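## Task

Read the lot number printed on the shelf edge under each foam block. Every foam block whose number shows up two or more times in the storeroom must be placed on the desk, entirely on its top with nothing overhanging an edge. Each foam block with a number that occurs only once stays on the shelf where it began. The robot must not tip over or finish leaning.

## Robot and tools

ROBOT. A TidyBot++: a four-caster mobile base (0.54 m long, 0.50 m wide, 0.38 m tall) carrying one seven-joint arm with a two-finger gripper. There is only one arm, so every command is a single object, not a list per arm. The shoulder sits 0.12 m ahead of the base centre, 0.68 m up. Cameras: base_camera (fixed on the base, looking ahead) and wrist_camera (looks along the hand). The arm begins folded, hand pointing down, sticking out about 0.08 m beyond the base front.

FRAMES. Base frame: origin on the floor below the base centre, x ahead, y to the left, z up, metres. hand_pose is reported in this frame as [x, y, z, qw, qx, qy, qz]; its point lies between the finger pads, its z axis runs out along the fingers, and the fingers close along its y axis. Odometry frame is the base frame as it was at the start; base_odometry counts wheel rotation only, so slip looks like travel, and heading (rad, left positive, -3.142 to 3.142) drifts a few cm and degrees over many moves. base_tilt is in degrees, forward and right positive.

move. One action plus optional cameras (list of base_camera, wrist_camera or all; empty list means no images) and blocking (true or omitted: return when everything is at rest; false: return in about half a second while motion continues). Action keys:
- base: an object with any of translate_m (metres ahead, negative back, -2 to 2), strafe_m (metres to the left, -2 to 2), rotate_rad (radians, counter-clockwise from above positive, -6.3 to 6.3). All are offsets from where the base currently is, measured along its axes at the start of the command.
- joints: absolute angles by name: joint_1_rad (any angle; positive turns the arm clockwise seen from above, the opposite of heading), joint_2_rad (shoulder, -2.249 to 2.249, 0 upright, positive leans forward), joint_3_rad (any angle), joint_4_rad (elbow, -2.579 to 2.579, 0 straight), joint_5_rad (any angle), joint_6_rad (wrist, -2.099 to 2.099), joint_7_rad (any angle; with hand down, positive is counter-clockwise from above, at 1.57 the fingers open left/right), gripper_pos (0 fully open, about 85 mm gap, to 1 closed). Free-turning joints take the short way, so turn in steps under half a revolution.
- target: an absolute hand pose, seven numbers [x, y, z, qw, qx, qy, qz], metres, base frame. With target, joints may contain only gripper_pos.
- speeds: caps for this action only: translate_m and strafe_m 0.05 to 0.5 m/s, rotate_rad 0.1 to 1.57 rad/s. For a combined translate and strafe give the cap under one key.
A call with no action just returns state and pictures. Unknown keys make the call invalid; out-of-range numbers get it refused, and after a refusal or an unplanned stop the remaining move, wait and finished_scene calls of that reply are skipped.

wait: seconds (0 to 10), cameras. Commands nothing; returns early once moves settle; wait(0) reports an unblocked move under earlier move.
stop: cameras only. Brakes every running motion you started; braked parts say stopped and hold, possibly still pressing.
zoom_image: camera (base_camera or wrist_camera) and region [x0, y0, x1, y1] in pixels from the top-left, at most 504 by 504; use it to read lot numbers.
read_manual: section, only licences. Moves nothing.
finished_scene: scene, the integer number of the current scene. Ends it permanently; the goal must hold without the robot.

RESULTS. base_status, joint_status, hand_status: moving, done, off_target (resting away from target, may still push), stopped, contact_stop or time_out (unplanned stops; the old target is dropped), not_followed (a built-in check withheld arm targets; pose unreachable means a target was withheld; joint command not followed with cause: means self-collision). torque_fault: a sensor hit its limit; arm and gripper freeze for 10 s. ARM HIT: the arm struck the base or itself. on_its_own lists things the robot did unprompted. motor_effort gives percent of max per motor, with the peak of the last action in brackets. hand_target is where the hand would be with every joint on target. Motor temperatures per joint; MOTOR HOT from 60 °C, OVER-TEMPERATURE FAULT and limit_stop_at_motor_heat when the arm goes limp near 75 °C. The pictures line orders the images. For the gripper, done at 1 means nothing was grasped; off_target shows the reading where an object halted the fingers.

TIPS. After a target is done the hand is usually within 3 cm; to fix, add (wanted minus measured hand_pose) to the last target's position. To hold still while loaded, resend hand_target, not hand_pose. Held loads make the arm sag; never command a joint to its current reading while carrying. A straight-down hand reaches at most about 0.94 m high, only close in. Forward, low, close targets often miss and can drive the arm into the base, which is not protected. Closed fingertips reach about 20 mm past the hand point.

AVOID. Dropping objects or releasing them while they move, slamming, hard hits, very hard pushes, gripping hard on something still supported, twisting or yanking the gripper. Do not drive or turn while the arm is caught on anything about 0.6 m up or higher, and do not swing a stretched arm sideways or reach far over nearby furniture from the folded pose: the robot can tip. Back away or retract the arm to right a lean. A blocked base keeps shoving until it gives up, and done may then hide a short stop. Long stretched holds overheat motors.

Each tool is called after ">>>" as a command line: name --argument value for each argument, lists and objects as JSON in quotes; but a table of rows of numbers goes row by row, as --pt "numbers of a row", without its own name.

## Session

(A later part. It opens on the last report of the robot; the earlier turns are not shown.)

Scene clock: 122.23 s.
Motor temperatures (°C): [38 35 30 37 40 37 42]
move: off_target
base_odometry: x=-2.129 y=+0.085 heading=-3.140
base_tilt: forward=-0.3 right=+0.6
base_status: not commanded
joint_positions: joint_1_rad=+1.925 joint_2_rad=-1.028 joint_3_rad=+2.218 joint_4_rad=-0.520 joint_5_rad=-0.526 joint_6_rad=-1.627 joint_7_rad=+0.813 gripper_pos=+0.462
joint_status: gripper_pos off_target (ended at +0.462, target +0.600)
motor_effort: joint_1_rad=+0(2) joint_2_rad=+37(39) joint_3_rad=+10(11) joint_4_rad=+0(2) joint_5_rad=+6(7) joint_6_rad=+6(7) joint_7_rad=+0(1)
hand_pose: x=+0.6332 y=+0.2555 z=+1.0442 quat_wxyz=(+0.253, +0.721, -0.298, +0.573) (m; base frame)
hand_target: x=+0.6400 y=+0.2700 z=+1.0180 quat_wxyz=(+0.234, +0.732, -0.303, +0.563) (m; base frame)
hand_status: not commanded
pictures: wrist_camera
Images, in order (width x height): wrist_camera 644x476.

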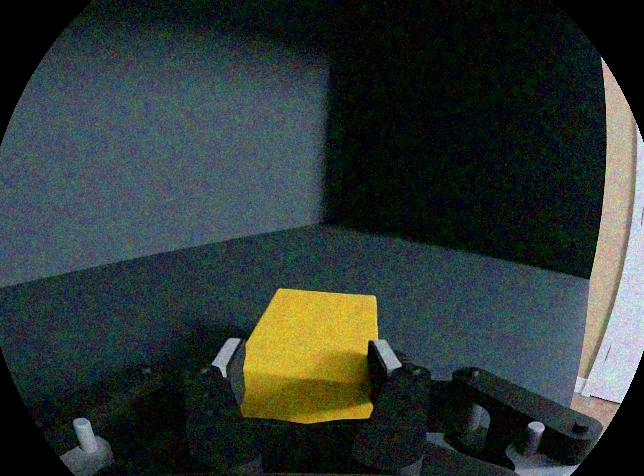

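>>> move --target '[0.62, 0.28, 1.07, 0.234, 0.733, -0.303, 0.564]' --cameras '["wrist_camera"]'

>>> move --base '{"translate_m":-0.5,"strafe_m":0.05}' --cameras '["wrist_camera"]'

>>> move --target '[0.55, 0, 1.0, 0, 0.8, 0, 0.6]' --cameras '["wrist_camera"]'

>>> move --base '{"rotate_rad":-1.57}' --cameras '["wrist_camera"]'

Scene clock: 128.57 s.
Motor temperatures (°C): [38 35 30 37 40 37 42]
move: off_target
base_odometry: x=-2.129 y=+0.085 heading=-3.140
base_tilt: forward=-0.3 right=+0.6
base_status: not commanded
joint_positions: joint_1_rad=+2.112 joint_2_rad=-0.860 joint_3_rad=+2.537 joint_4_rad=+0.000 joint_5_rad=-1.005 joint_6_rad=-1.943 joint_7_rad=+0.669 gripper_pos=+0.462
joint_status: not commanded
motor_effort: joint_1_rad=+0(3) joint_2_rad=+38(43) joint_3_rad=+5(11) joint_4_rad=-8(10) joint_5_rad=+7(9) joint_6_rad=+5(7) joint_7_rad=+0(1)
hand_pose: x=+0.6154 y=+0.2661 z=+1.0731 quat_wxyz=(+0.238, +0.732, -0.311, +0.558) (m; base frame)
hand_target: x=+0.6209 y=+0.2690 z=+1.0595 quat_wxyz=(+0.246, +0.735, -0.310, +0.550) (m; base frame)
hand_status: off_target (0.015 m and 1.3 deg from the pose sent, 0.038 m and 2.8 deg at the start; a joint's target at an end of its range on 27 of 173 steps)
pictures: wrist_camera
Images, in order (width x height): wrist_camera 644x476.

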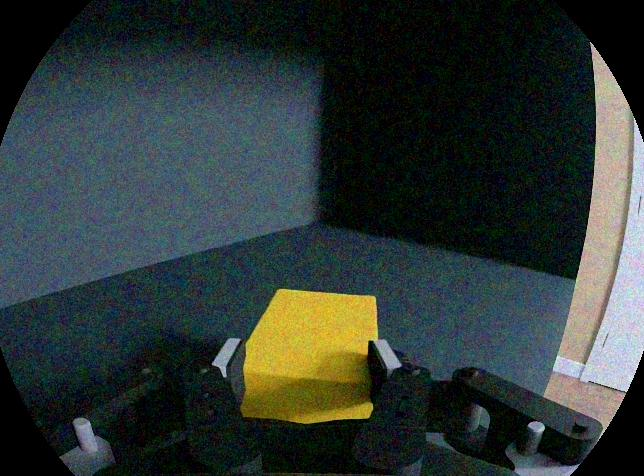

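Scene clock: 130.97 s.
Motor temperatures (°C): [38 36 30 37 40 37 42]
move: done
base_odometry: x=-1.629 y=+0.036 heading=-3.140
base_tilt: forward=-0.3 right=+0.6
base_status: done
joint_positions: joint_1_rad=+2.113 joint_2_rad=-0.861 joint_3_rad=+2.537 joint_4_rad=+0.000 joint_5_rad=-1.005 joint_6_rad=-1.943 joint_7_rad=+0.669 gripper_pos=+0.462
joint_status: not commanded
motor_effort: joint_1_rad=+0(3) joint_2_rad=+38(43) joint_3_rad=+5(5) joint_4_rad=-9(9) joint_5_rad=+7(8) joint_6_rad=+5(6) joint_7_rad=+0(1)
hand_pose: x=+0.6161 y=+0.2656 z=+1.0726 quat_wxyz=(+0.239, +0.732, -0.312, +0.557) (m; base frame)
hand_target: x=+0.6209 y=+0.2690 z=+1.0595 quat_wxyz=(+0.246, +0.735, -0.310, +0.550) (m; base frame)
hand_status: not commanded
pictures: wrist_camera
Images, in order (width x height): wrist_camera 644x476.

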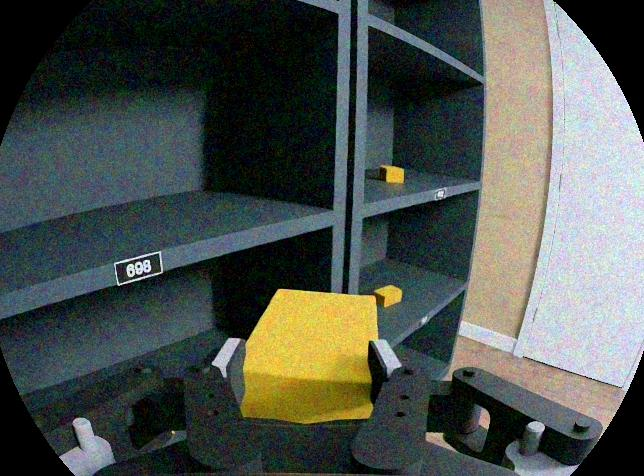

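Scene clock: 134.47 s.
Motor temperatures (°C): [38 36 30 37 40 37 42]
move: done
base_odometry: x=-1.629 y=+0.036 heading=-3.140
base_tilt: forward=-0.3 right=+0.6
base_status: not commanded
joint_positions: joint_1_rad=+0.013 joint_2_rad=-0.461 joint_3_rad=+3.132 joint_4_rad=-1.906 joint_5_rad=-0.070 joint_6_rad=-0.424 joint_7_rad=+1.529 gripper_pos=+0.462
joint_status: not commanded
motor_effort: joint_1_rad=+0(3) joint_2_rad=-5(40) joint_3_rad=+1(7) joint_4_rad=+23(24) joint_5_rad=+1(8) joint_6_rad=+9(9) joint_7_rad=+0(1)
hand_pose: x=+0.5412 y=+0.0097 z=+1.0066 quat_wxyz=(-0.040, +0.803, -0.035, +0.593) (m; base frame)
hand_target: x=+0.5500 y=+0.0000 z=+1.0000 quat_wxyz=(+0.000, +0.800, +0.000, +0.600) (m; base frame)
hand_status: done (0.015 m and 6.1 deg from the pose sent, 0.283 m and 46.2 deg at the start)
pictures: wrist_camera
Images, in order (width x height): wrist_camera 644x476.

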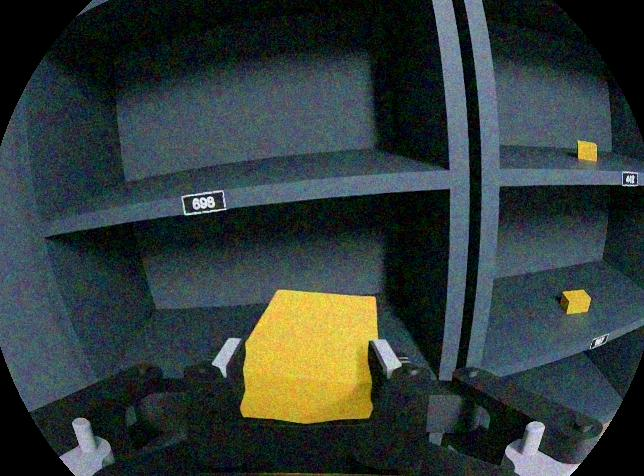

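Scene clock: 136.77 s.
Motor temperatures (°C): [38 36 30 37 40 37 42]
move: done
base_odometry: x=-1.629 y=+0.036 heading=+1.574
base_tilt: forward=-0.3 right=+0.6
base_status: done
joint_positions: joint_1_rad=+0.009 joint_2_rad=-0.457 joint_3_rad=+3.143 joint_4_rad=-1.906 joint_5_rad=-0.066 joint_6_rad=-0.420 joint_7_rad=+1.530 gripper_pos=+0.462
joint_status: not commanded
motor_effort: joint_1_rad=-1(2) joint_2_rad=-6(8) joint_3_rad=+1(2) joint_4_rad=+22(23) joint_5_rad=+0(1) joint_6_rad=+8(9) joint_7_rad=+0(1)
hand_pose: x=+0.5430 y=+0.0053 z=+1.0060 quat_wxyz=(-0.038, +0.803, -0.037, +0.593) (m; base frame)
hand_target: x=+0.5500 y=+0.0000 z=+1.0000 quat_wxyz=(+0.000, +0.800, +0.000, +0.600) (m; base frame)
hand_status: not commanded
pictures: wrist_camera
Images, in order (width x height): wrist_camera 644x476.

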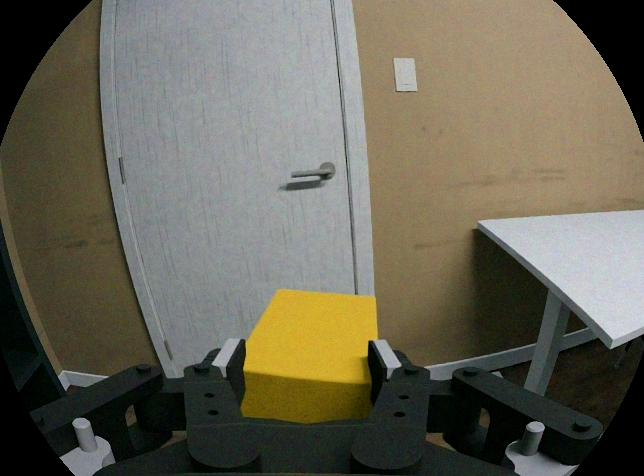

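>>> move --base '{"strafe_m":-0.88}' --cameras '["wrist_camera"]'

>>> move --target '[0.5, 0, 0.93, 0.0, 0.93, 0, 0.37]'

Scene clock: 140.23 s.
Motor temperatures (°C): [38 36 30 37 40 37 42]
move: done
base_odometry: x=-0.749 y=+0.039 heading=+1.574
base_tilt: forward=-0.3 right=+0.6
base_status: done
joint_positions: joint_1_rad=+0.008 joint_2_rad=-0.457 joint_3_rad=+3.144 joint_4_rad=-1.906 joint_5_rad=-0.066 joint_6_rad=-0.420 joint_7_rad=+1.531 gripper_pos=+0.462
joint_status: not commanded
motor_effort: joint_1_rad=-1(1) joint_2_rad=-6(7) joint_3_rad=+1(3) joint_4_rad=+22(23) joint_5_rad=+1(1) joint_6_rad=+9(9) joint_7_rad=+0(1)
hand_pose: x=+0.5430 y=+0.0048 z=+1.0060 quat_wxyz=(-0.038, +0.803, -0.037, +0.593) (m; base frame)
hand_target: x=+0.5500 y=+0.0000 z=+1.0000 quat_wxyz=(+0.000, +0.800, +0.000, +0.600) (m; base frame)
hand_status: not commanded
pictures: wrist_camera
Images, in order (width x height): wrist_camera 644x476.

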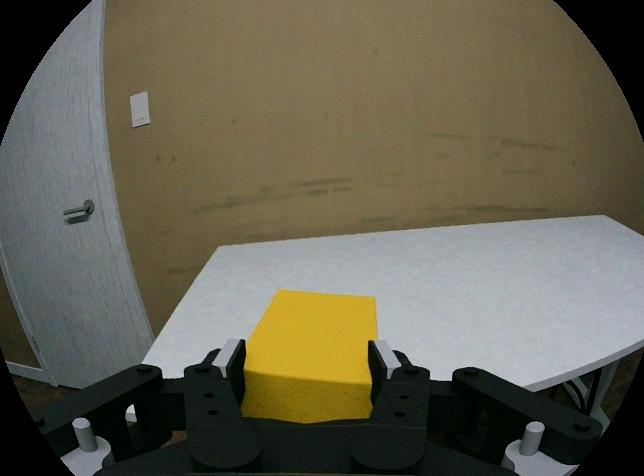

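Scene clock: 142.00 s.
Motor temperatures (°C): [38 36 30 37 40 37 42]
move: done
base_odometry: x=-0.749 y=+0.039 heading=+1.574
base_tilt: forward=-0.3 right=+0.6
base_status: not commanded
joint_positions: joint_1_rad=+0.008 joint_2_rad=-0.353 joint_3_rad=+3.144 joint_4_rad=-1.673 joint_5_rad=-0.066 joint_6_rad=-1.010 joint_7_rad=+1.531 gripper_pos=+0.462
joint_status: not commanded
motor_effort: joint_1_rad=+0(1) joint_2_rad=-8(8) joint_3_rad=+1(1) joint_4_rad=+20(23) joint_5_rad=+0(1) joint_6_rad=+6(9) joint_7_rad=+0(1)
hand_pose: x=+0.5040 y=+0.0143 z=+0.9408 quat_wxyz=(-0.039, +0.918, -0.029, +0.394) (m; base frame)
hand_target: x=+0.5000 y=+0.0000 z=+0.9300 quat_wxyz=(+0.000, +0.929, +0.000, +0.370) (m; base frame)
hand_status: done (0.018 m and 6.3 deg from the pose sent, 0.087 m and 30.1 deg at the start)
pictures: base_camera, wrist_camera
Images, in order (width x height): base_camera 644x364, wrist_camera 644x476.

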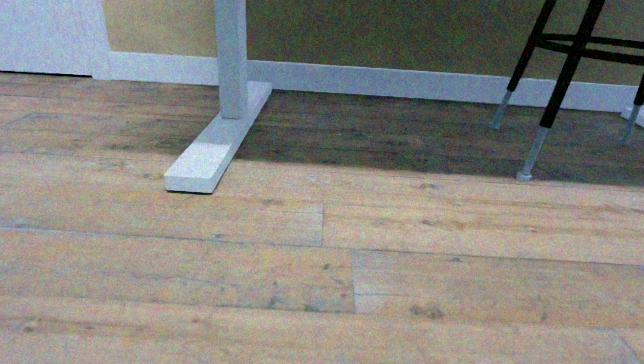

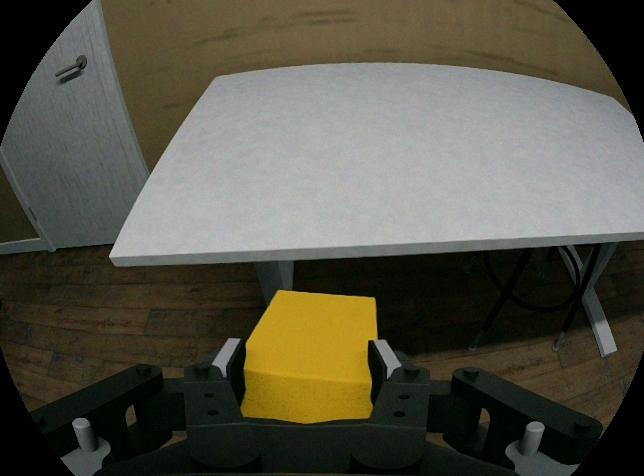

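>>> move --target '[0.57, 0, 0.88, 0.0, 0.777, 0, 0.629]' --cameras '[]'

>>> move --base '{"translate_m":0.38}' --cameras '["wrist_camera"]'

>>> move --target '[0.57, 0, 0.82, 0.0, 0.777, 0, 0.629]' --cameras '["wrist_camera"]'

Scene clock: 144.73 s.
Motor temperatures (°C): [38 36 30 37 40 37 42]
move: done
base_odometry: x=-0.749 y=+0.039 heading=+1.574
base_tilt: forward=-0.3 right=+0.6
base_status: not commanded
joint_positions: joint_1_rad=+0.008 joint_2_rad=-0.351 joint_3_rad=+3.144 joint_4_rad=-2.317 joint_5_rad=-0.064 joint_6_rad=+0.173 joint_7_rad=+1.531 gripper_pos=+0.462
joint_status: not commanded
motor_effort: joint_1_rad=+0(1) joint_2_rad=-8(10) joint_3_rad=+1(1) joint_4_rad=+21(23) joint_5_rad=+1(1) joint_6_rad=+9(10) joint_7_rad=+0(1)
hand_pose: x=+0.5681 y=-0.0070 z=+0.8874 quat_wxyz=(-0.025, +0.780, -0.048, +0.624) (m; base frame)
hand_target: x=+0.5700 y=+0.0000 z=+0.8800 quat_wxyz=(+0.000, +0.777, +0.000, +0.629) (m; base frame)
hand_status: done (0.010 m and 6.2 deg from the pose sent, 0.091 m and 32.0 deg at the start)
pictures: none
No camera images: "cameras" was empty.

Scene clock: 146.87 s.
Motor temperatures (°C): [38 36 30 37 40 37 42]
move: done
base_odometry: x=-0.750 y=+0.419 heading=+1.573
base_tilt: forward=-0.3 right=+0.6
base_status: done
joint_positions: joint_1_rad=+0.008 joint_2_rad=-0.340 joint_3_rad=+3.144 joint_4_rad=-2.319 joint_5_rad=-0.063 joint_6_rad=+0.179 joint_7_rad=+1.531 gripper_pos=+0.462
joint_status: not commanded
motor_effort: joint_1_rad=+0(1) joint_2_rad=-8(11) joint_3_rad=+1(1) joint_4_rad=+22(22) joint_5_rad=+1(1) joint_6_rad=+9(10) joint_7_rad=+0(1)
hand_pose: x=+0.5704 y=-0.0071 z=+0.8829 quat_wxyz=(-0.024, +0.782, -0.048, +0.621) (m; base frame)
hand_target: x=+0.5700 y=+0.0000 z=+0.8800 quat_wxyz=(+0.000, +0.777, +0.000, +0.629) (m; base frame)
hand_status: not commanded
pictures: wrist_camera
Images, in order (width x height): wrist_camera 644x476.

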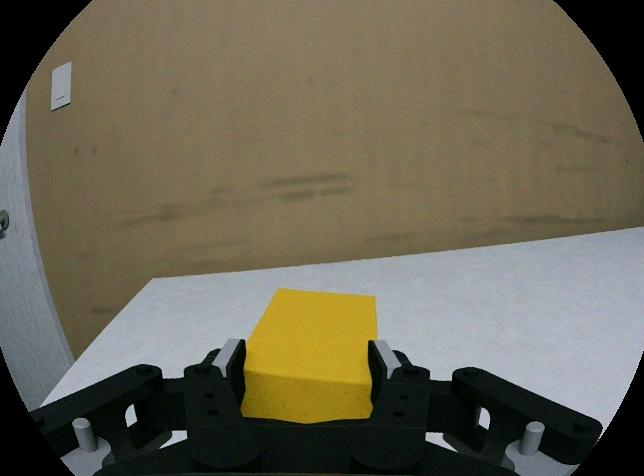

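Scene clock: 148.30 s.
Motor temperatures (°C): [38 36 30 37 40 37 42]
move: done
base_odometry: x=-0.750 y=+0.419 heading=+1.573
base_tilt: forward=-0.3 right=+0.6
base_status: not commanded
joint_positions: joint_1_rad=+0.008 joint_2_rad=-0.226 joint_3_rad=+3.144 joint_4_rad=-2.484 joint_5_rad=-0.059 joint_6_rad=+0.455 joint_7_rad=+1.531 gripper_pos=+0.462
joint_status: not commanded
motor_effort: joint_1_rad=+0(1) joint_2_rad=-11(12) joint_3_rad=+1(1) joint_4_rad=+18(22) joint_5_rad=+1(1) joint_6_rad=+9(9) joint_7_rad=+0(0)
hand_pose: x=+0.5705 y=-0.0116 z=+0.8210 quat_wxyz=(-0.016, +0.783, -0.049, +0.620) (m; base frame)
hand_target: x=+0.5700 y=+0.0000 z=+0.8200 quat_wxyz=(+0.000, +0.777, +0.000, +0.629) (m; base frame)
hand_status: done (0.012 m and 6.0 deg from the pose sent, 0.063 m and 6.3 deg at the start)
pictures: wrist_camera
Images, in order (width x height): wrist_camera 644x476.

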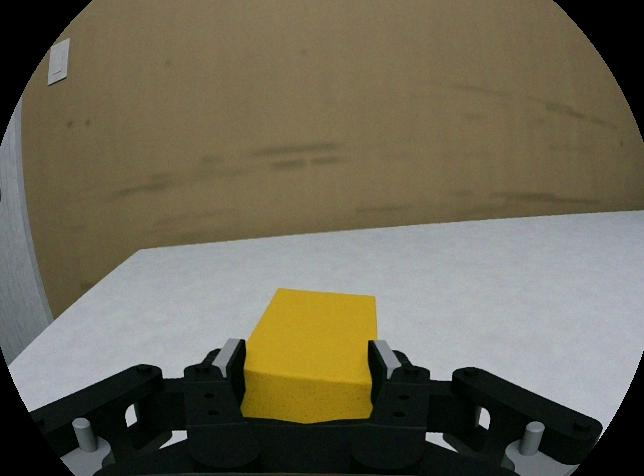

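>>> move --target '[0.64, 0, 0.80, 0.0, 0.777, 0, 0.629]' --cameras '["wrist_camera"]'

>>> move --target '[0.64, 0, 0.785, 0.0, 0.777, 0, 0.629]' --cameras '[]'

>>> move --target '[0.64, 0, 0.77, 0.0, 0.777, 0, 0.629]' --cameras '["wrist_camera"]'

Scene clock: 149.80 s.
Motor temperatures (°C): [38 36 30 37 40 37 42]
move: done
base_odometry: x=-0.750 y=+0.419 heading=+1.573
base_tilt: forward=-0.3 right=+0.6
base_status: not commanded
joint_positions: joint_1_rad=+0.008 joint_2_rad=+0.007 joint_3_rad=+3.144 joint_4_rad=-2.419 joint_5_rad=-0.059 joint_6_rad=+0.588 joint_7_rad=+1.531 gripper_pos=+0.462
joint_status: not commanded
motor_effort: joint_1_rad=-1(1) joint_2_rad=-17(17) joint_3_rad=+0(1) joint_4_rad=+16(19) joint_5_rad=+1(1) joint_6_rad=+9(9) joint_7_rad=+0(1)
hand_pose: x=+0.6282 y=-0.0143 z=+0.7833 quat_wxyz=(-0.011, +0.793, -0.050, +0.607) (m; base frame)
hand_target: x=+0.6400 y=+0.0000 z=+0.8000 quat_wxyz=(+0.000, +0.777, +0.000, +0.629) (m; base frame)
hand_status: done (0.025 m and 6.6 deg from the pose sent, 0.074 m and 6.0 deg at the start)
pictures: wrist_camera
Images, in order (width x height): wrist_camera 644x476.

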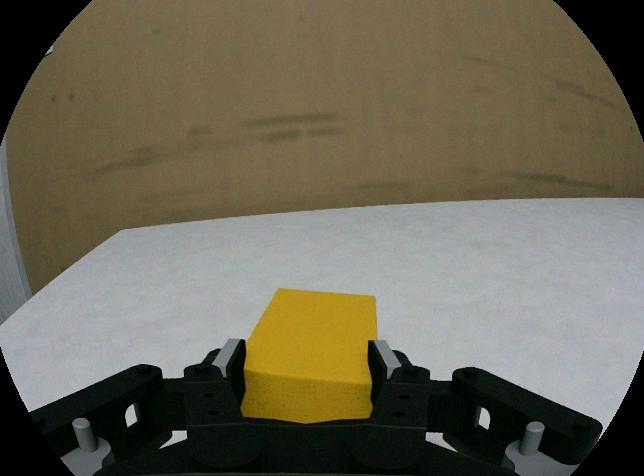

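Scene clock: 150.53 s.
Motor temperatures (°C): [38 36 30 37 40 37 42]
move: done
base_odometry: x=-0.750 y=+0.419 heading=+1.573
base_tilt: forward=-0.3 right=+0.6
base_status: not commanded
joint_positions: joint_1_rad=+0.008 joint_2_rad=+0.048 joint_3_rad=+3.144 joint_4_rad=-2.421 joint_5_rad=-0.059 joint_6_rad=+0.666 joint_7_rad=+1.531 gripper_pos=+0.462
joint_status: not commanded
motor_effort: joint_1_rad=+0(1) joint_2_rad=-18(19) joint_3_rad=+0(0) joint_4_rad=+16(17) joint_5_rad=+1(1) joint_6_rad=+9(9) joint_7_rad=+0(1)
hand_pose: x=+0.6377 y=-0.0155 z=+0.7846 quat_wxyz=(-0.009, +0.783, -0.049, +0.620) (m; base frame)
hand_target: x=+0.6400 y=+0.0000 z=+0.7850 quat_wxyz=(+0.000, +0.777, +0.000, +0.629) (m; base frame)
hand_status: done (0.016 m and 5.9 deg from the pose sent, 0.019 m and 6.6 deg at the start)
pictures: none
No camera images: "cameras" was empty.

Scene clock: 151.27 s.
Motor temperatures (°C): [38 36 30 37 40 37 42]
move: done
base_odometry: x=-0.750 y=+0.419 heading=+1.573
base_tilt: forward=-0.3 right=+0.6
base_status: not commanded
joint_positions: joint_1_rad=+0.008 joint_2_rad=+0.091 joint_3_rad=+3.144 joint_4_rad=-2.437 joint_5_rad=-0.058 joint_6_rad=+0.742 joint_7_rad=+1.531 gripper_pos=+0.462
joint_status: not commanded
motor_effort: joint_1_rad=-1(1) joint_2_rad=-18(19) joint_3_rad=+0(1) joint_4_rad=+15(16) joint_5_rad=+1(1) joint_6_rad=+9(10) joint_7_rad=+0(1)
hand_pose: x=+0.6418 y=-0.0165 z=+0.7771 quat_wxyz=(-0.007, +0.778, -0.049, +0.627) (m; base frame)
hand_target: x=+0.6400 y=+0.0000 z=+0.7700 quat_wxyz=(+0.000, +0.777, +0.000, +0.629) (m; base frame)
hand_status: done (0.018 m and 5.7 deg from the pose sent, 0.021 m and 5.9 deg at the start)
pictures: wrist_camera
Images, in order (width x height): wrist_camera 644x476.

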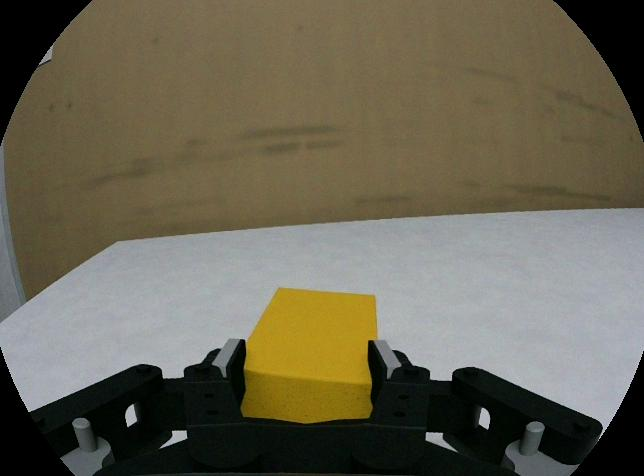

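>>> move --target '[0.64, 0, 0.755, 0.0, 0.777, 0, 0.629]' --cameras '[]'

>>> move --target '[0.64, 0, 0.74, 0.0, 0.777, 0, 0.629]' --cameras '["wrist_camera"]'

Scene clock: 152.17 s.
Motor temperatures (°C): [38 36 30 37 40 38 42]
move: done
base_odometry: x=-0.750 y=+0.419 heading=+1.573
base_tilt: forward=-0.3 right=+0.6
base_status: not commanded
joint_positions: joint_1_rad=+0.008 joint_2_rad=+0.125 joint_3_rad=+3.144 joint_4_rad=-2.457 joint_5_rad=-0.056 joint_6_rad=+0.830 joint_7_rad=+1.531 gripper_pos=+0.462
joint_status: not commanded
motor_effort: joint_1_rad=+0(1) joint_2_rad=-15(18) joint_3_rad=+1(1) joint_4_rad=+14(15) joint_5_rad=+1(1) joint_6_rad=+8(9) joint_7_rad=+0(1)
hand_pose: x=+0.6440 y=-0.0171 z=+0.7763 quat_wxyz=(-0.006, +0.767, -0.047, +0.640) (m; base frame)
hand_target: x=+0.6400 y=+0.0000 z=+0.7550 quat_wxyz=(+0.000, +0.777, +0.000, +0.629) (m; base frame)
hand_status: done (0.028 m and 5.7 deg from the pose sent, 0.028 m and 5.7 deg at the start)
pictures: none
No camera images: "cameras" was empty.

Scene clock: 152.90 s.
Motor temperatures (°C): [38 36 30 37 40 38 42]
move: off_target
base_odometry: x=-0.750 y=+0.419 heading=+1.573
base_tilt: forward=-0.3 right=+0.6
base_status: not commanded
joint_positions: joint_1_rad=+0.008 joint_2_rad=+0.161 joint_3_rad=+3.144 joint_4_rad=-2.480 joint_5_rad=-0.052 joint_6_rad=+0.923 joint_7_rad=+1.531 gripper_pos=+0.462
joint_status: not commanded
motor_effort: joint_1_rad=+1(1) joint_2_rad=-13(16) joint_3_rad=+1(2) joint_4_rad=+12(14) joint_5_rad=+0(1) joint_6_rad=+5(7) joint_7_rad=+0(1)
hand_pose: x=+0.6450 y=-0.0173 z=+0.7755 quat_wxyz=(-0.004, +0.756, -0.045, +0.653) (m; base frame)
hand_target: x=+0.6400 y=+0.0000 z=+0.7400 quat_wxyz=(+0.000, +0.777, +0.000, +0.629) (m; base frame)
hand_status: off_target (0.040 m and 6.3 deg from the pose sent, 0.040 m and 5.7 deg at the start)
pictures: wrist_camera
Images, in order (width x height): wrist_camera 644x476.

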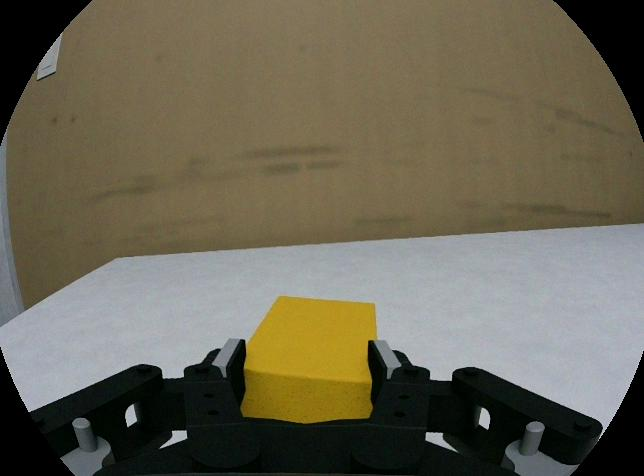

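>>> move --target '[0.64, 0, 0.757, 0.0, 0.777, 0, 0.629]' --cameras '[]'

>>> move --joints '{"gripper_pos":0.0}' --cameras '["wrist_camera"]'

>>> move --base '{"translate_m":-0.35}' --cameras '["wrist_camera"]'

Scene clock: 153.83 s.
Motor temperatures (°C): [38 36 30 37 40 37 42]
move: done
base_odometry: x=-0.750 y=+0.419 heading=+1.573
base_tilt: forward=-0.3 right=+0.6
base_status: not commanded
joint_positions: joint_1_rad=+0.008 joint_2_rad=+0.147 joint_3_rad=+3.144 joint_4_rad=-2.476 joint_5_rad=-0.052 joint_6_rad=+0.894 joint_7_rad=+1.531 gripper_pos=+0.462
joint_status: not commanded
motor_effort: joint_1_rad=-1(1) joint_2_rad=-17(17) joint_3_rad=+0(1) joint_4_rad=+13(13) joint_5_rad=+1(1) joint_6_rad=+7(7) joint_7_rad=-1(1)
hand_pose: x=+0.6435 y=-0.0170 z=+0.7760 quat_wxyz=(-0.005, +0.760, -0.045, +0.649) (m; base frame)
hand_target: x=+0.6400 y=+0.0000 z=+0.7570 quat_wxyz=(+0.000, +0.777, +0.000, +0.629) (m; base frame)
hand_status: done (0.026 m and 6.0 deg from the pose sent, 0.026 m and 6.3 deg at the start)
pictures: none
No camera images: "cameras" was empty.

Scene clock: 154.70 s.
Motor temperatures (°C): [38 36 30 37 40 37 42]
move: done
base_odometry: x=-0.750 y=+0.419 heading=+1.573
base_tilt: forward=-0.3 right=+0.6
base_status: not commanded
joint_positions: joint_1_rad=+0.008 joint_2_rad=+0.147 joint_3_rad=+3.144 joint_4_rad=-2.476 joint_5_rad=-0.052 joint_6_rad=+0.892 joint_7_rad=+1.531 gripper_pos=+0.000
joint_status: all done
motor_effort: joint_1_rad=+0(1) joint_2_rad=-19(19) joint_3_rad=+0(1) joint_4_rad=+13(15) joint_5_rad=+1(1) joint_6_rad=+9(9) joint_7_rad=+0(1)
hand_pose: x=+0.6434 y=-0.0168 z=+0.7753 quat_wxyz=(-0.005, +0.760, -0.045, +0.648) (m; base frame)
hand_target: x=+0.6400 y=+0.0000 z=+0.7570 quat_wxyz=(+0.000, +0.777, +0.000, +0.629) (m; base frame)
hand_status: not commanded
pictures: wrist_camera
Images, in order (width x height): wrist_camera 644x476.

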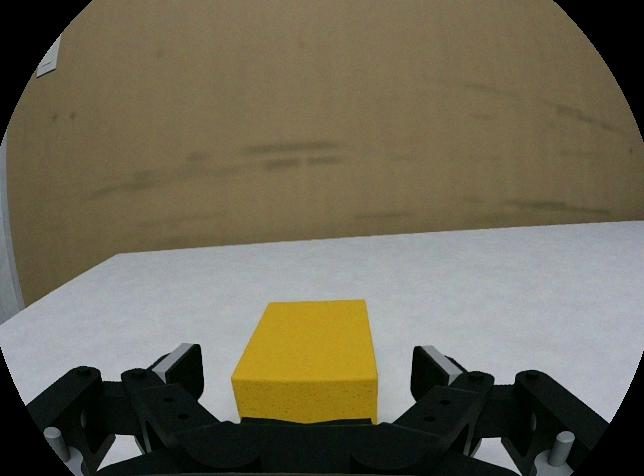

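Scene clock: 156.87 s.
Motor temperatures (°C): [38 36 30 37 40 37 42]
move: done
base_odometry: x=-0.749 y=+0.069 heading=+1.572
base_tilt: forward=-0.3 right=+0.6
base_status: done
joint_positions: joint_1_rad=+0.008 joint_2_rad=+0.146 joint_3_rad=+3.144 joint_4_rad=-2.476 joint_5_rad=-0.051 joint_6_rad=+0.892 joint_7_rad=+1.531 gripper_pos=+0.000
joint_status: not commanded
motor_effort: joint_1_rad=+0(2) joint_2_rad=-19(22) joint_3_rad=+0(2) joint_4_rad=+13(15) joint_5_rad=+1(2) joint_6_rad=+9(9) joint_7_rad=+0(1)
hand_pose: x=+0.6433 y=-0.0165 z=+0.7759 quat_wxyz=(-0.005, +0.760, -0.044, +0.649) (m; base frame)
hand_target: x=+0.6400 y=+0.0000 z=+0.7570 quat_wxyz=(+0.000, +0.777, +0.000, +0.629) (m; base frame)
hand_status: not commanded
pictures: wrist_camera
Images, in order (width x height): wrist_camera 644x476.

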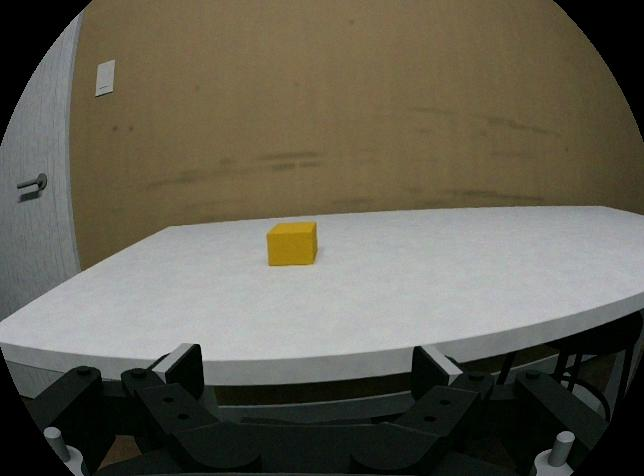

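>>> move --base '{"rotate_rad":1.43}' --joints '{"joint_1_rad":0,"joint_2_rad":0.3,"joint_3_rad":3.1416,"joint_4_rad":-1.9,"joint_5_rad":0,"joint_6_rad":0.275,"joint_7_rad":1.57}' --cameras '[]'

>>> move --base '{"translate_m":0.95,"strafe_m":0.3}' --joints '{"joint_2_rad":0.75,"joint_4_rad":-1.445,"joint_6_rad":0.275}'

Scene clock: 164.77 s.
Motor temperatures (°C): [38 36 30 37 40 37 42]
move: done
base_odometry: x=-0.749 y=+0.069 heading=+3.001
base_tilt: forward=-0.3 right=+0.6
base_status: done
joint_positions: joint_1_rad=-0.004 joint_2_rad=+0.274 joint_3_rad=+3.138 joint_4_rad=-1.915 joint_5_rad=-0.051 joint_6_rad=+0.325 joint_7_rad=+1.531 gripper_pos=+0.000
joint_status: all done
motor_effort: joint_1_rad=+0(4) joint_2_rad=-28(30) joint_3_rad=+0(3) joint_4_rad=+19(20) joint_5_rad=+1(3) joint_6_rad=+9(9) joint_7_rad=+0(1)
hand_pose: x=+0.7870 y=+0.0015 z=+0.8148 quat_wxyz=(-0.023, +0.802, -0.038, +0.596) (m; base frame)
hand_target: x=+0.7895 y=+0.0013 z=+0.7908 quat_wxyz=(+0.000, +0.821, +0.000, +0.571) (m; base frame)
hand_status: not commanded
pictures: none
No camera images: "cameras" was empty.

Scene clock: 168.13 s.
Motor temperatures (°C): [38 36 30 37 40 37 42]
move: done
base_odometry: x=-1.732 y=-0.096 heading=+3.002
base_tilt: forward=-0.3 right=+0.6
base_status: done
joint_positions: joint_1_rad=-0.004 joint_2_rad=+0.730 joint_3_rad=+3.138 joint_4_rad=-1.457 joint_5_rad=-0.051 joint_6_rad=+0.319 joint_7_rad=+1.531 gripper_pos=+0.000
joint_status: all done
motor_effort: joint_1_rad=-1(2) joint_2_rad=-42(45) joint_3_rad=-1(1) joint_4_rad=+19(21) joint_5_rad=+1(1) joint_6_rad=+9(9) joint_7_rad=+0(1)
hand_pose: x=+0.9537 y=+0.0022 z=+0.7229 quat_wxyz=(-0.023, +0.803, -0.038, +0.594) (m; base frame)
hand_target: x=+0.9534 y=+0.0013 z=+0.6995 quat_wxyz=(+0.000, +0.819, +0.000, +0.574) (m; base frame)
hand_status: not commanded
pictures: base_camera, wrist_camera
Images, in order (width x height): base_camera 644x364, wrist_camera 644x476.

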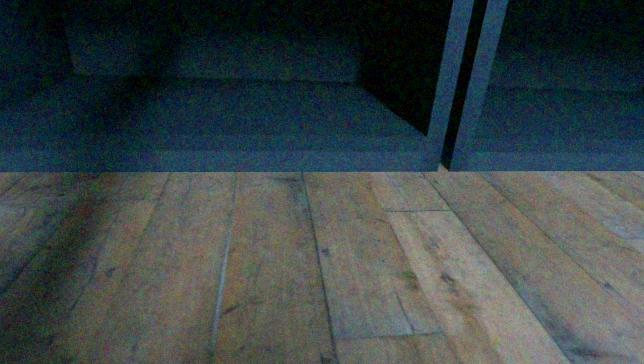

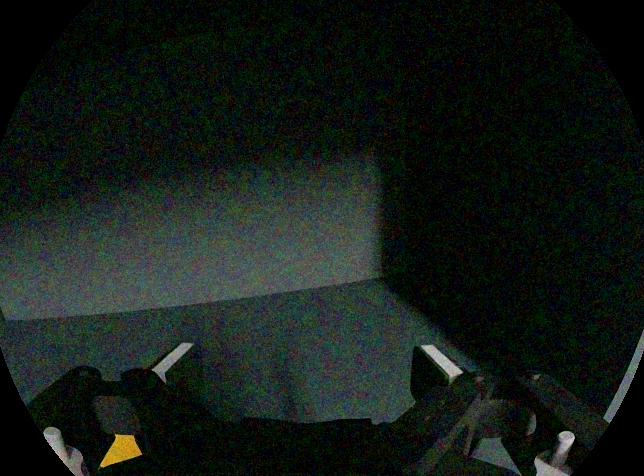

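>>> move --base '{"translate_m":-0.33,"strafe_m":0.08}'

>>> zoom_image --camera "wrist_camera" --region '[160, 230, 400, 400]'

Scene clock: 170.23 s.
Motor temperatures (°C): [38 36 30 37 40 37 42]
move: done
base_odometry: x=-1.416 y=-0.221 heading=+3.002
base_tilt: forward=-0.3 right=+0.6
base_status: done
joint_positions: joint_1_rad=-0.004 joint_2_rad=+0.729 joint_3_rad=+3.138 joint_4_rad=-1.456 joint_5_rad=-0.051 joint_6_rad=+0.318 joint_7_rad=+1.531 gripper_pos=+0.000
joint_status: not commanded
motor_effort: joint_1_rad=+0(4) joint_2_rad=-43(45) joint_3_rad=+0(2) joint_4_rad=+19(21) joint_5_rad=+1(1) joint_6_rad=+8(9) joint_7_rad=+0(1)
hand_pose: x=+0.9539 y=+0.0016 z=+0.7234 quat_wxyz=(-0.023, +0.803, -0.039, +0.594) (m; base frame)
hand_target: x=+0.9534 y=+0.0013 z=+0.6995 quat_wxyz=(+0.000, +0.819, +0.000, +0.574) (m; base frame)
hand_status: not commanded
pictures: base_camera, wrist_camera
Images, in order (width x height): base_camera 644x364, wrist_camera 644x476.

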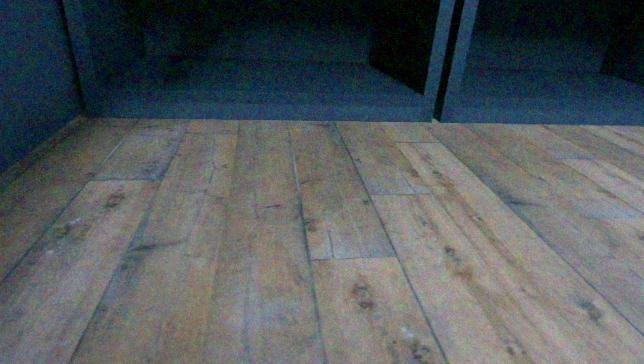

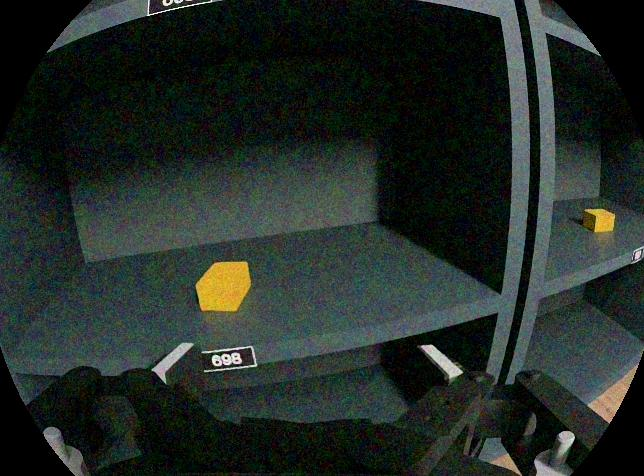

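Scaled by 2.100.

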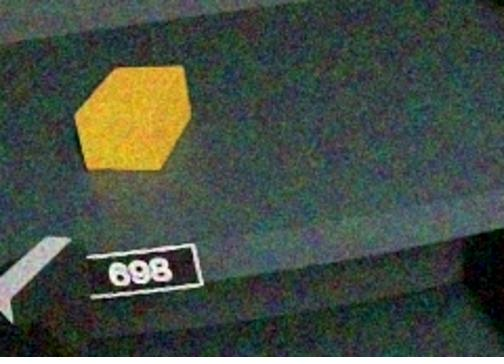

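>>> move --base '{"rotate_rad":0.1,"strafe_m":-0.03}' --cameras '["wrist_camera"]'

Scene clock: 171.87 s.
Motor temperatures (°C): [38 36 30 37 40 37 42]
move: done
base_odometry: x=-1.412 y=-0.191 heading=+3.101
base_tilt: forward=-0.3 right=+0.6
base_status: done
joint_positions: joint_1_rad=-0.007 joint_2_rad=+0.729 joint_3_rad=+3.137 joint_4_rad=-1.455 joint_5_rad=-0.051 joint_6_rad=+0.318 joint_7_rad=+1.531 gripper_pos=+0.000
joint_status: not commanded
motor_effort: joint_1_rad=-1(4) joint_2_rad=-42(43) joint_3_rad=-1(2) joint_4_rad=+19(20) joint_5_rad=+1(1) joint_6_rad=+9(9) joint_7_rad=+0(1)
hand_pose: x=+0.9539 y=+0.0054 z=+0.7235 quat_wxyz=(-0.025, +0.803, -0.037, +0.594) (m; base frame)
hand_target: x=+0.9534 y=+0.0013 z=+0.6995 quat_wxyz=(+0.000, +0.819, +0.000, +0.574) (m; base frame)
hand_status: not commanded
pictures: wrist_camera
Images, in order (width x height): wrist_camera 644x476.

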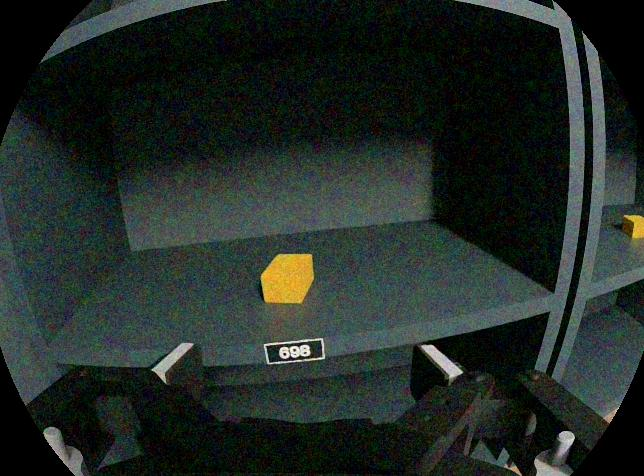

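>>> move --base '{"strafe_m":0.04,"translate_m":0.15}' --joints '{"joint_2_rad":0.925,"joint_4_rad":-1.543,"joint_6_rad":0.545}' --cameras '["wrist_camera"]'

Scene clock: 173.67 s.
Motor temperatures (°C): [38 36 30 37 40 37 42]
move: done
base_odometry: x=-1.564 y=-0.225 heading=+3.102
base_tilt: forward=-0.3 right=+0.6
base_status: done
joint_positions: joint_1_rad=-0.007 joint_2_rad=+0.912 joint_3_rad=+3.137 joint_4_rad=-1.523 joint_5_rad=-0.051 joint_6_rad=+0.492 joint_7_rad=+1.531 gripper_pos=+0.000
joint_status: all done
motor_effort: joint_1_rad=-1(2) joint_2_rad=-44(50) joint_3_rad=+0(1) joint_4_rad=+16(20) joint_5_rad=+1(1) joint_6_rad=+8(10) joint_7_rad=+0(1)
hand_pose: x=+0.9456 y=+0.0024 z=+0.5872 quat_wxyz=(-0.018, +0.825, -0.039, +0.564) (m; base frame)
hand_target: x=+0.9433 y=+0.0013 z=+0.5820 quat_wxyz=(+0.000, +0.820, +0.000, +0.572) (m; base frame)
hand_status: not commanded
pictures: wrist_camera
Images, in order (width x height): wrist_camera 644x476.

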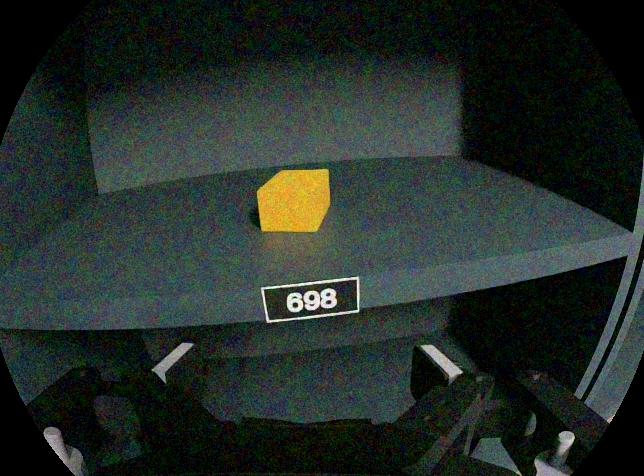

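>>> move --joints '{"joint_6_rad":0.615,"joint_5_rad":0.03}' --cameras '[]'

>>> move --base '{"strafe_m":0.012,"translate_m":0.1}' --speeds '{"translate_m":0.2}' --cameras '["wrist_camera"]'

Scene clock: 174.60 s.
Motor temperatures (°C): [38 36 30 37 40 37 42]
move: done
base_odometry: x=-1.564 y=-0.225 heading=+3.102
base_tilt: forward=-0.3 right=+0.6
base_status: not commanded
joint_positions: joint_1_rad=-0.007 joint_2_rad=+0.909 joint_3_rad=+3.137 joint_4_rad=-1.524 joint_5_rad=-0.026 joint_6_rad=+0.572 joint_7_rad=+1.531 gripper_pos=+0.000
joint_status: all done
motor_effort: joint_1_rad=-1(1) joint_2_rad=-44(47) joint_3_rad=-1(1) joint_4_rad=+16(18) joint_5_rad=+1(1) joint_6_rad=+8(10) joint_7_rad=+0(1)
hand_pose: x=+0.9539 y=+0.0056 z=+0.6131 quat_wxyz=(-0.017, +0.801, -0.026, +0.597) (m; base frame)
hand_target: x=+0.9500 y=+0.0067 z=+0.6026 quat_wxyz=(+0.000, +0.799, +0.015, +0.601) (m; base frame)
hand_status: not commanded
pictures: none
No camera images: "cameras" was empty.

Scene clock: 175.90 s.
Motor temperatures (°C): [38 36 30 37 40 37 42]
move: done
base_odometry: x=-1.664 y=-0.234 heading=+3.102
base_tilt: forward=-0.3 right=+0.6
base_status: done
joint_positions: joint_1_rad=-0.007 joint_2_rad=+0.909 joint_3_rad=+3.137 joint_4_rad=-1.524 joint_5_rad=-0.026 joint_6_rad=+0.572 joint_7_rad=+1.531 gripper_pos=+0.000
joint_status: not commanded
motor_effort: joint_1_rad=-1(2) joint_2_rad=-44(46) joint_3_rad=-1(1) joint_4_rad=+16(18) joint_5_rad=+1(1) joint_6_rad=+8(9) joint_7_rad=+0(1)
hand_pose: x=+0.9538 y=+0.0055 z=+0.6130 quat_wxyz=(-0.017, +0.801, -0.026, +0.597) (m; base frame)
hand_target: x=+0.9500 y=+0.0067 z=+0.6026 quat_wxyz=(+0.000, +0.799, +0.015, +0.601) (m; base frame)
hand_status: not commanded
pictures: wrist_camera
Images, in order (width x height): wrist_camera 644x476.

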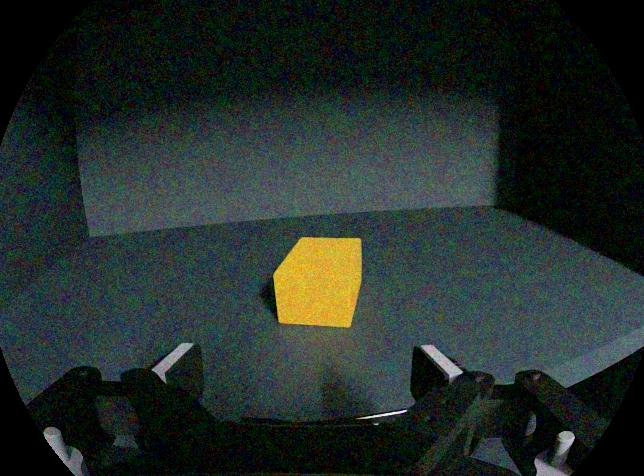

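>>> move --joints '{"joint_2_rad":0.95}' --base '{"translate_m":0.08}' --speeds '{"translate_m":0.2}' --cameras '["wrist_camera"]'

>>> move --base '{"translate_m":0.085}' --speeds '{"translate_m":0.15}' --cameras '["wrist_camera"]'

Scene clock: 177.37 s.
Motor temperatures (°C): [38 36 30 37 40 37 42]
move: done
base_odometry: x=-1.744 y=-0.231 heading=+3.103
base_tilt: forward=-0.3 right=+0.6
base_status: done
joint_positions: joint_1_rad=-0.007 joint_2_rad=+0.919 joint_3_rad=+3.137 joint_4_rad=-1.524 joint_5_rad=-0.026 joint_6_rad=+0.572 joint_7_rad=+1.531 gripper_pos=+0.000
joint_status: all done
motor_effort: joint_1_rad=+0(2) joint_2_rad=-44(46) joint_3_rad=-1(1) joint_4_rad=+15(18) joint_5_rad=+1(1) joint_6_rad=+9(9) joint_7_rad=-1(1)
hand_pose: x=+0.9530 y=+0.0054 z=+0.6041 quat_wxyz=(-0.017, +0.805, -0.026, +0.593) (m; base frame)
hand_target: x=+0.9478 y=+0.0067 z=+0.5818 quat_wxyz=(+0.000, +0.807, +0.015, +0.591) (m; base frame)
hand_status: not commanded
pictures: wrist_camera
Images, in order (width x height): wrist_camera 644x476.

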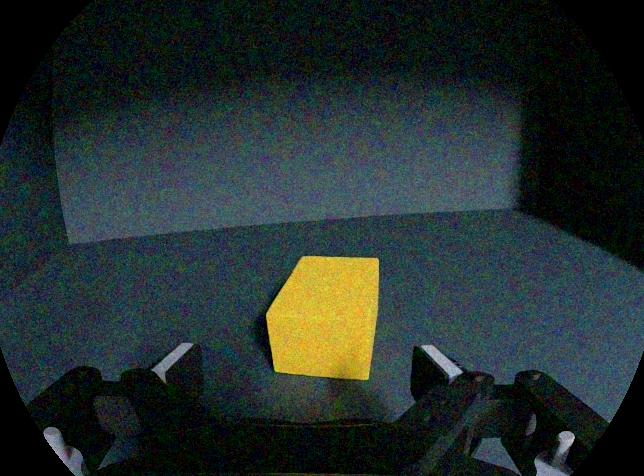

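Scene clock: 178.60 s.
Motor temperatures (°C): [38 36 30 37 40 37 42]
move: done
base_odometry: x=-1.829 y=-0.228 heading=+3.104
base_tilt: forward=-0.3 right=+0.6
base_status: done
joint_positions: joint_1_rad=-0.007 joint_2_rad=+0.920 joint_3_rad=+3.137 joint_4_rad=-1.524 joint_5_rad=-0.026 joint_6_rad=+0.572 joint_7_rad=+1.531 gripper_pos=+0.000
joint_status: not commanded
motor_effort: joint_1_rad=+0(3) joint_2_rad=-44(45) joint_3_rad=-1(2) joint_4_rad=+16(17) joint_5_rad=+1(1) joint_6_rad=+8(9) joint_7_rad=+0(1)
hand_pose: x=+0.9528 y=+0.0052 z=+0.6033 quat_wxyz=(-0.017, +0.805, -0.026, +0.593) (m; base frame)
hand_target: x=+0.9478 y=+0.0067 z=+0.5818 quat_wxyz=(+0.000, +0.807, +0.015, +0.591) (m; base frame)
hand_status: not commanded
pictures: wrist_camera
Images, in order (width x height): wrist_camera 644x476.

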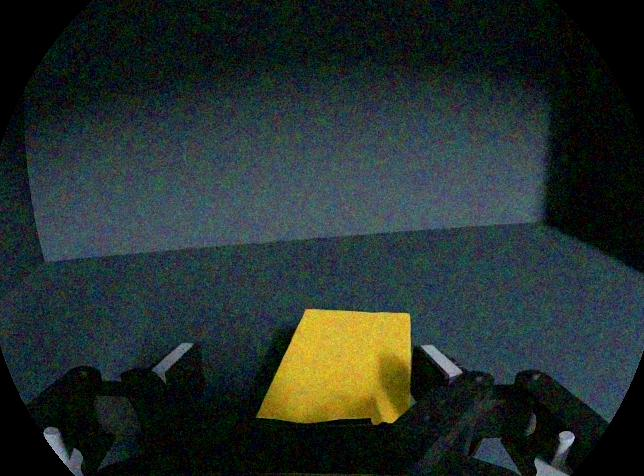

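>>> move --base '{"strafe_m":-0.012,"translate_m":0.01}' --cameras '[]'

>>> move --joints '{"gripper_pos":0.6}' --cameras '["wrist_camera"]'

>>> move --joints '{"joint_2_rad":0.86}' --cameras '["wrist_camera"]'

Scene clock: 180.40 s.
Motor temperatures (°C): [38 36 30 37 40 37 42]
move: done
base_odometry: x=-1.839 y=-0.215 heading=+3.104
base_tilt: forward=-0.3 right=+0.6
base_status: done
joint_positions: joint_1_rad=+0.000 joint_2_rad=+0.921 joint_3_rad=+3.137 joint_4_rad=-1.524 joint_5_rad=-0.026 joint_6_rad=+0.572 joint_7_rad=+1.531 gripper_pos=+0.000
joint_status: not commanded
motor_effort: joint_1_rad=+0(5) joint_2_rad=-44(45) joint_3_rad=-1(2) joint_4_rad=+16(17) joint_5_rad=+1(1) joint_6_rad=+8(9) joint_7_rad=+0(0)
hand_pose: x=+0.9528 y=-0.0004 z=+0.6029 quat_wxyz=(-0.015, +0.805, -0.029, +0.592) (m; base frame)
hand_target: x=+0.9478 y=+0.0067 z=+0.5818 quat_wxyz=(+0.000, +0.807, +0.015, +0.591) (m; base frame)
hand_status: not commanded
pictures: none
No camera images: "cameras" was empty.

Scene clock: 181.27 s.
Motor temperatures (°C): [38 36 30 37 40 37 42]
move: done
base_odometry: x=-1.839 y=-0.215 heading=+3.104
base_tilt: forward=-0.3 right=+0.6
base_status: not commanded
joint_positions: joint_1_rad=+0.000 joint_2_rad=+0.921 joint_3_rad=+3.137 joint_4_rad=-1.524 joint_5_rad=-0.026 joint_6_rad=+0.572 joint_7_rad=+1.531 gripper_pos=+0.600
joint_status: all done
motor_effort: joint_1_rad=+0(1) joint_2_rad=-43(45) joint_3_rad=-1(1) joint_4_rad=+15(17) joint_5_rad=+1(1) joint_6_rad=+8(9) joint_7_rad=+0(1)
hand_pose: x=+0.9528 y=-0.0004 z=+0.6029 quat_wxyz=(-0.015, +0.805, -0.029, +0.592) (m; base frame)
hand_target: x=+0.9478 y=+0.0067 z=+0.5818 quat_wxyz=(+0.000, +0.807, +0.015, +0.591) (m; base frame)
hand_status: not commanded
pictures: wrist_camera
Images, in order (width x height): wrist_camera 644x476.

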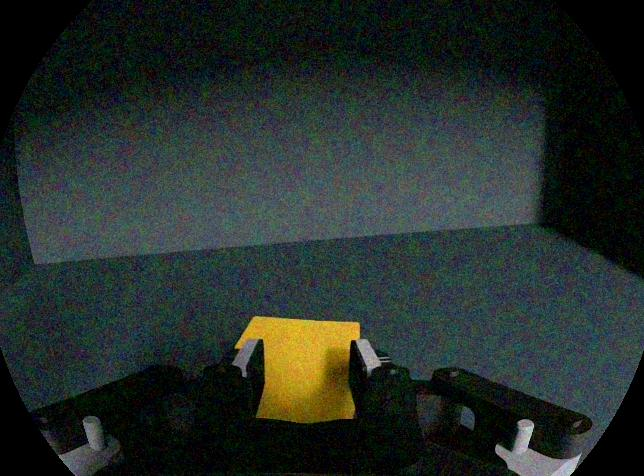

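Scene clock: 182.27 s.
Motor temperatures (°C): [38 36 30 37 40 37 42]
move: done
base_odometry: x=-1.839 y=-0.215 heading=+3.104
base_tilt: forward=-0.3 right=+0.6
base_status: not commanded
joint_positions: joint_1_rad=+0.000 joint_2_rad=+0.842 joint_3_rad=+3.137 joint_4_rad=-1.524 joint_5_rad=-0.026 joint_6_rad=+0.573 joint_7_rad=+1.531 gripper_pos=+0.600
joint_status: all done
motor_effort: joint_1_rad=+0(1) joint_2_rad=-43(47) joint_3_rad=+0(1) joint_4_rad=+17(18) joint_5_rad=+1(1) joint_6_rad=+8(9) joint_7_rad=+0(1)
hand_pose: x=+0.9564 y=-0.0004 z=+0.6684 quat_wxyz=(-0.016, +0.781, -0.028, +0.624) (m; base frame)
hand_target: x=+0.9534 y=+0.0067 z=+0.6568 quat_wxyz=(+0.001, +0.779, +0.015, +0.626) (m; base frame)
hand_status: not commanded
pictures: wrist_camera
Images, in order (width x height): wrist_camera 644x476.

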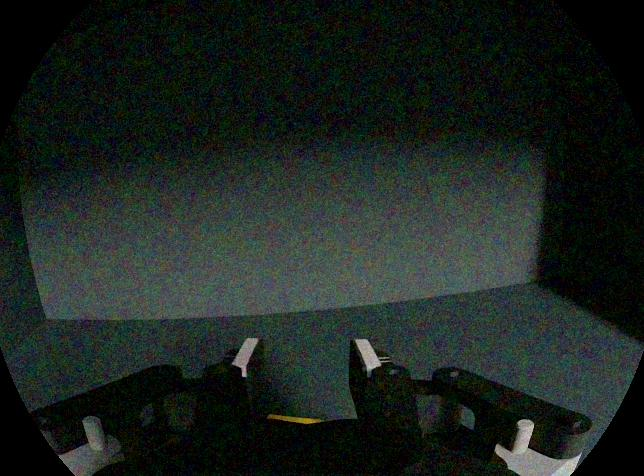

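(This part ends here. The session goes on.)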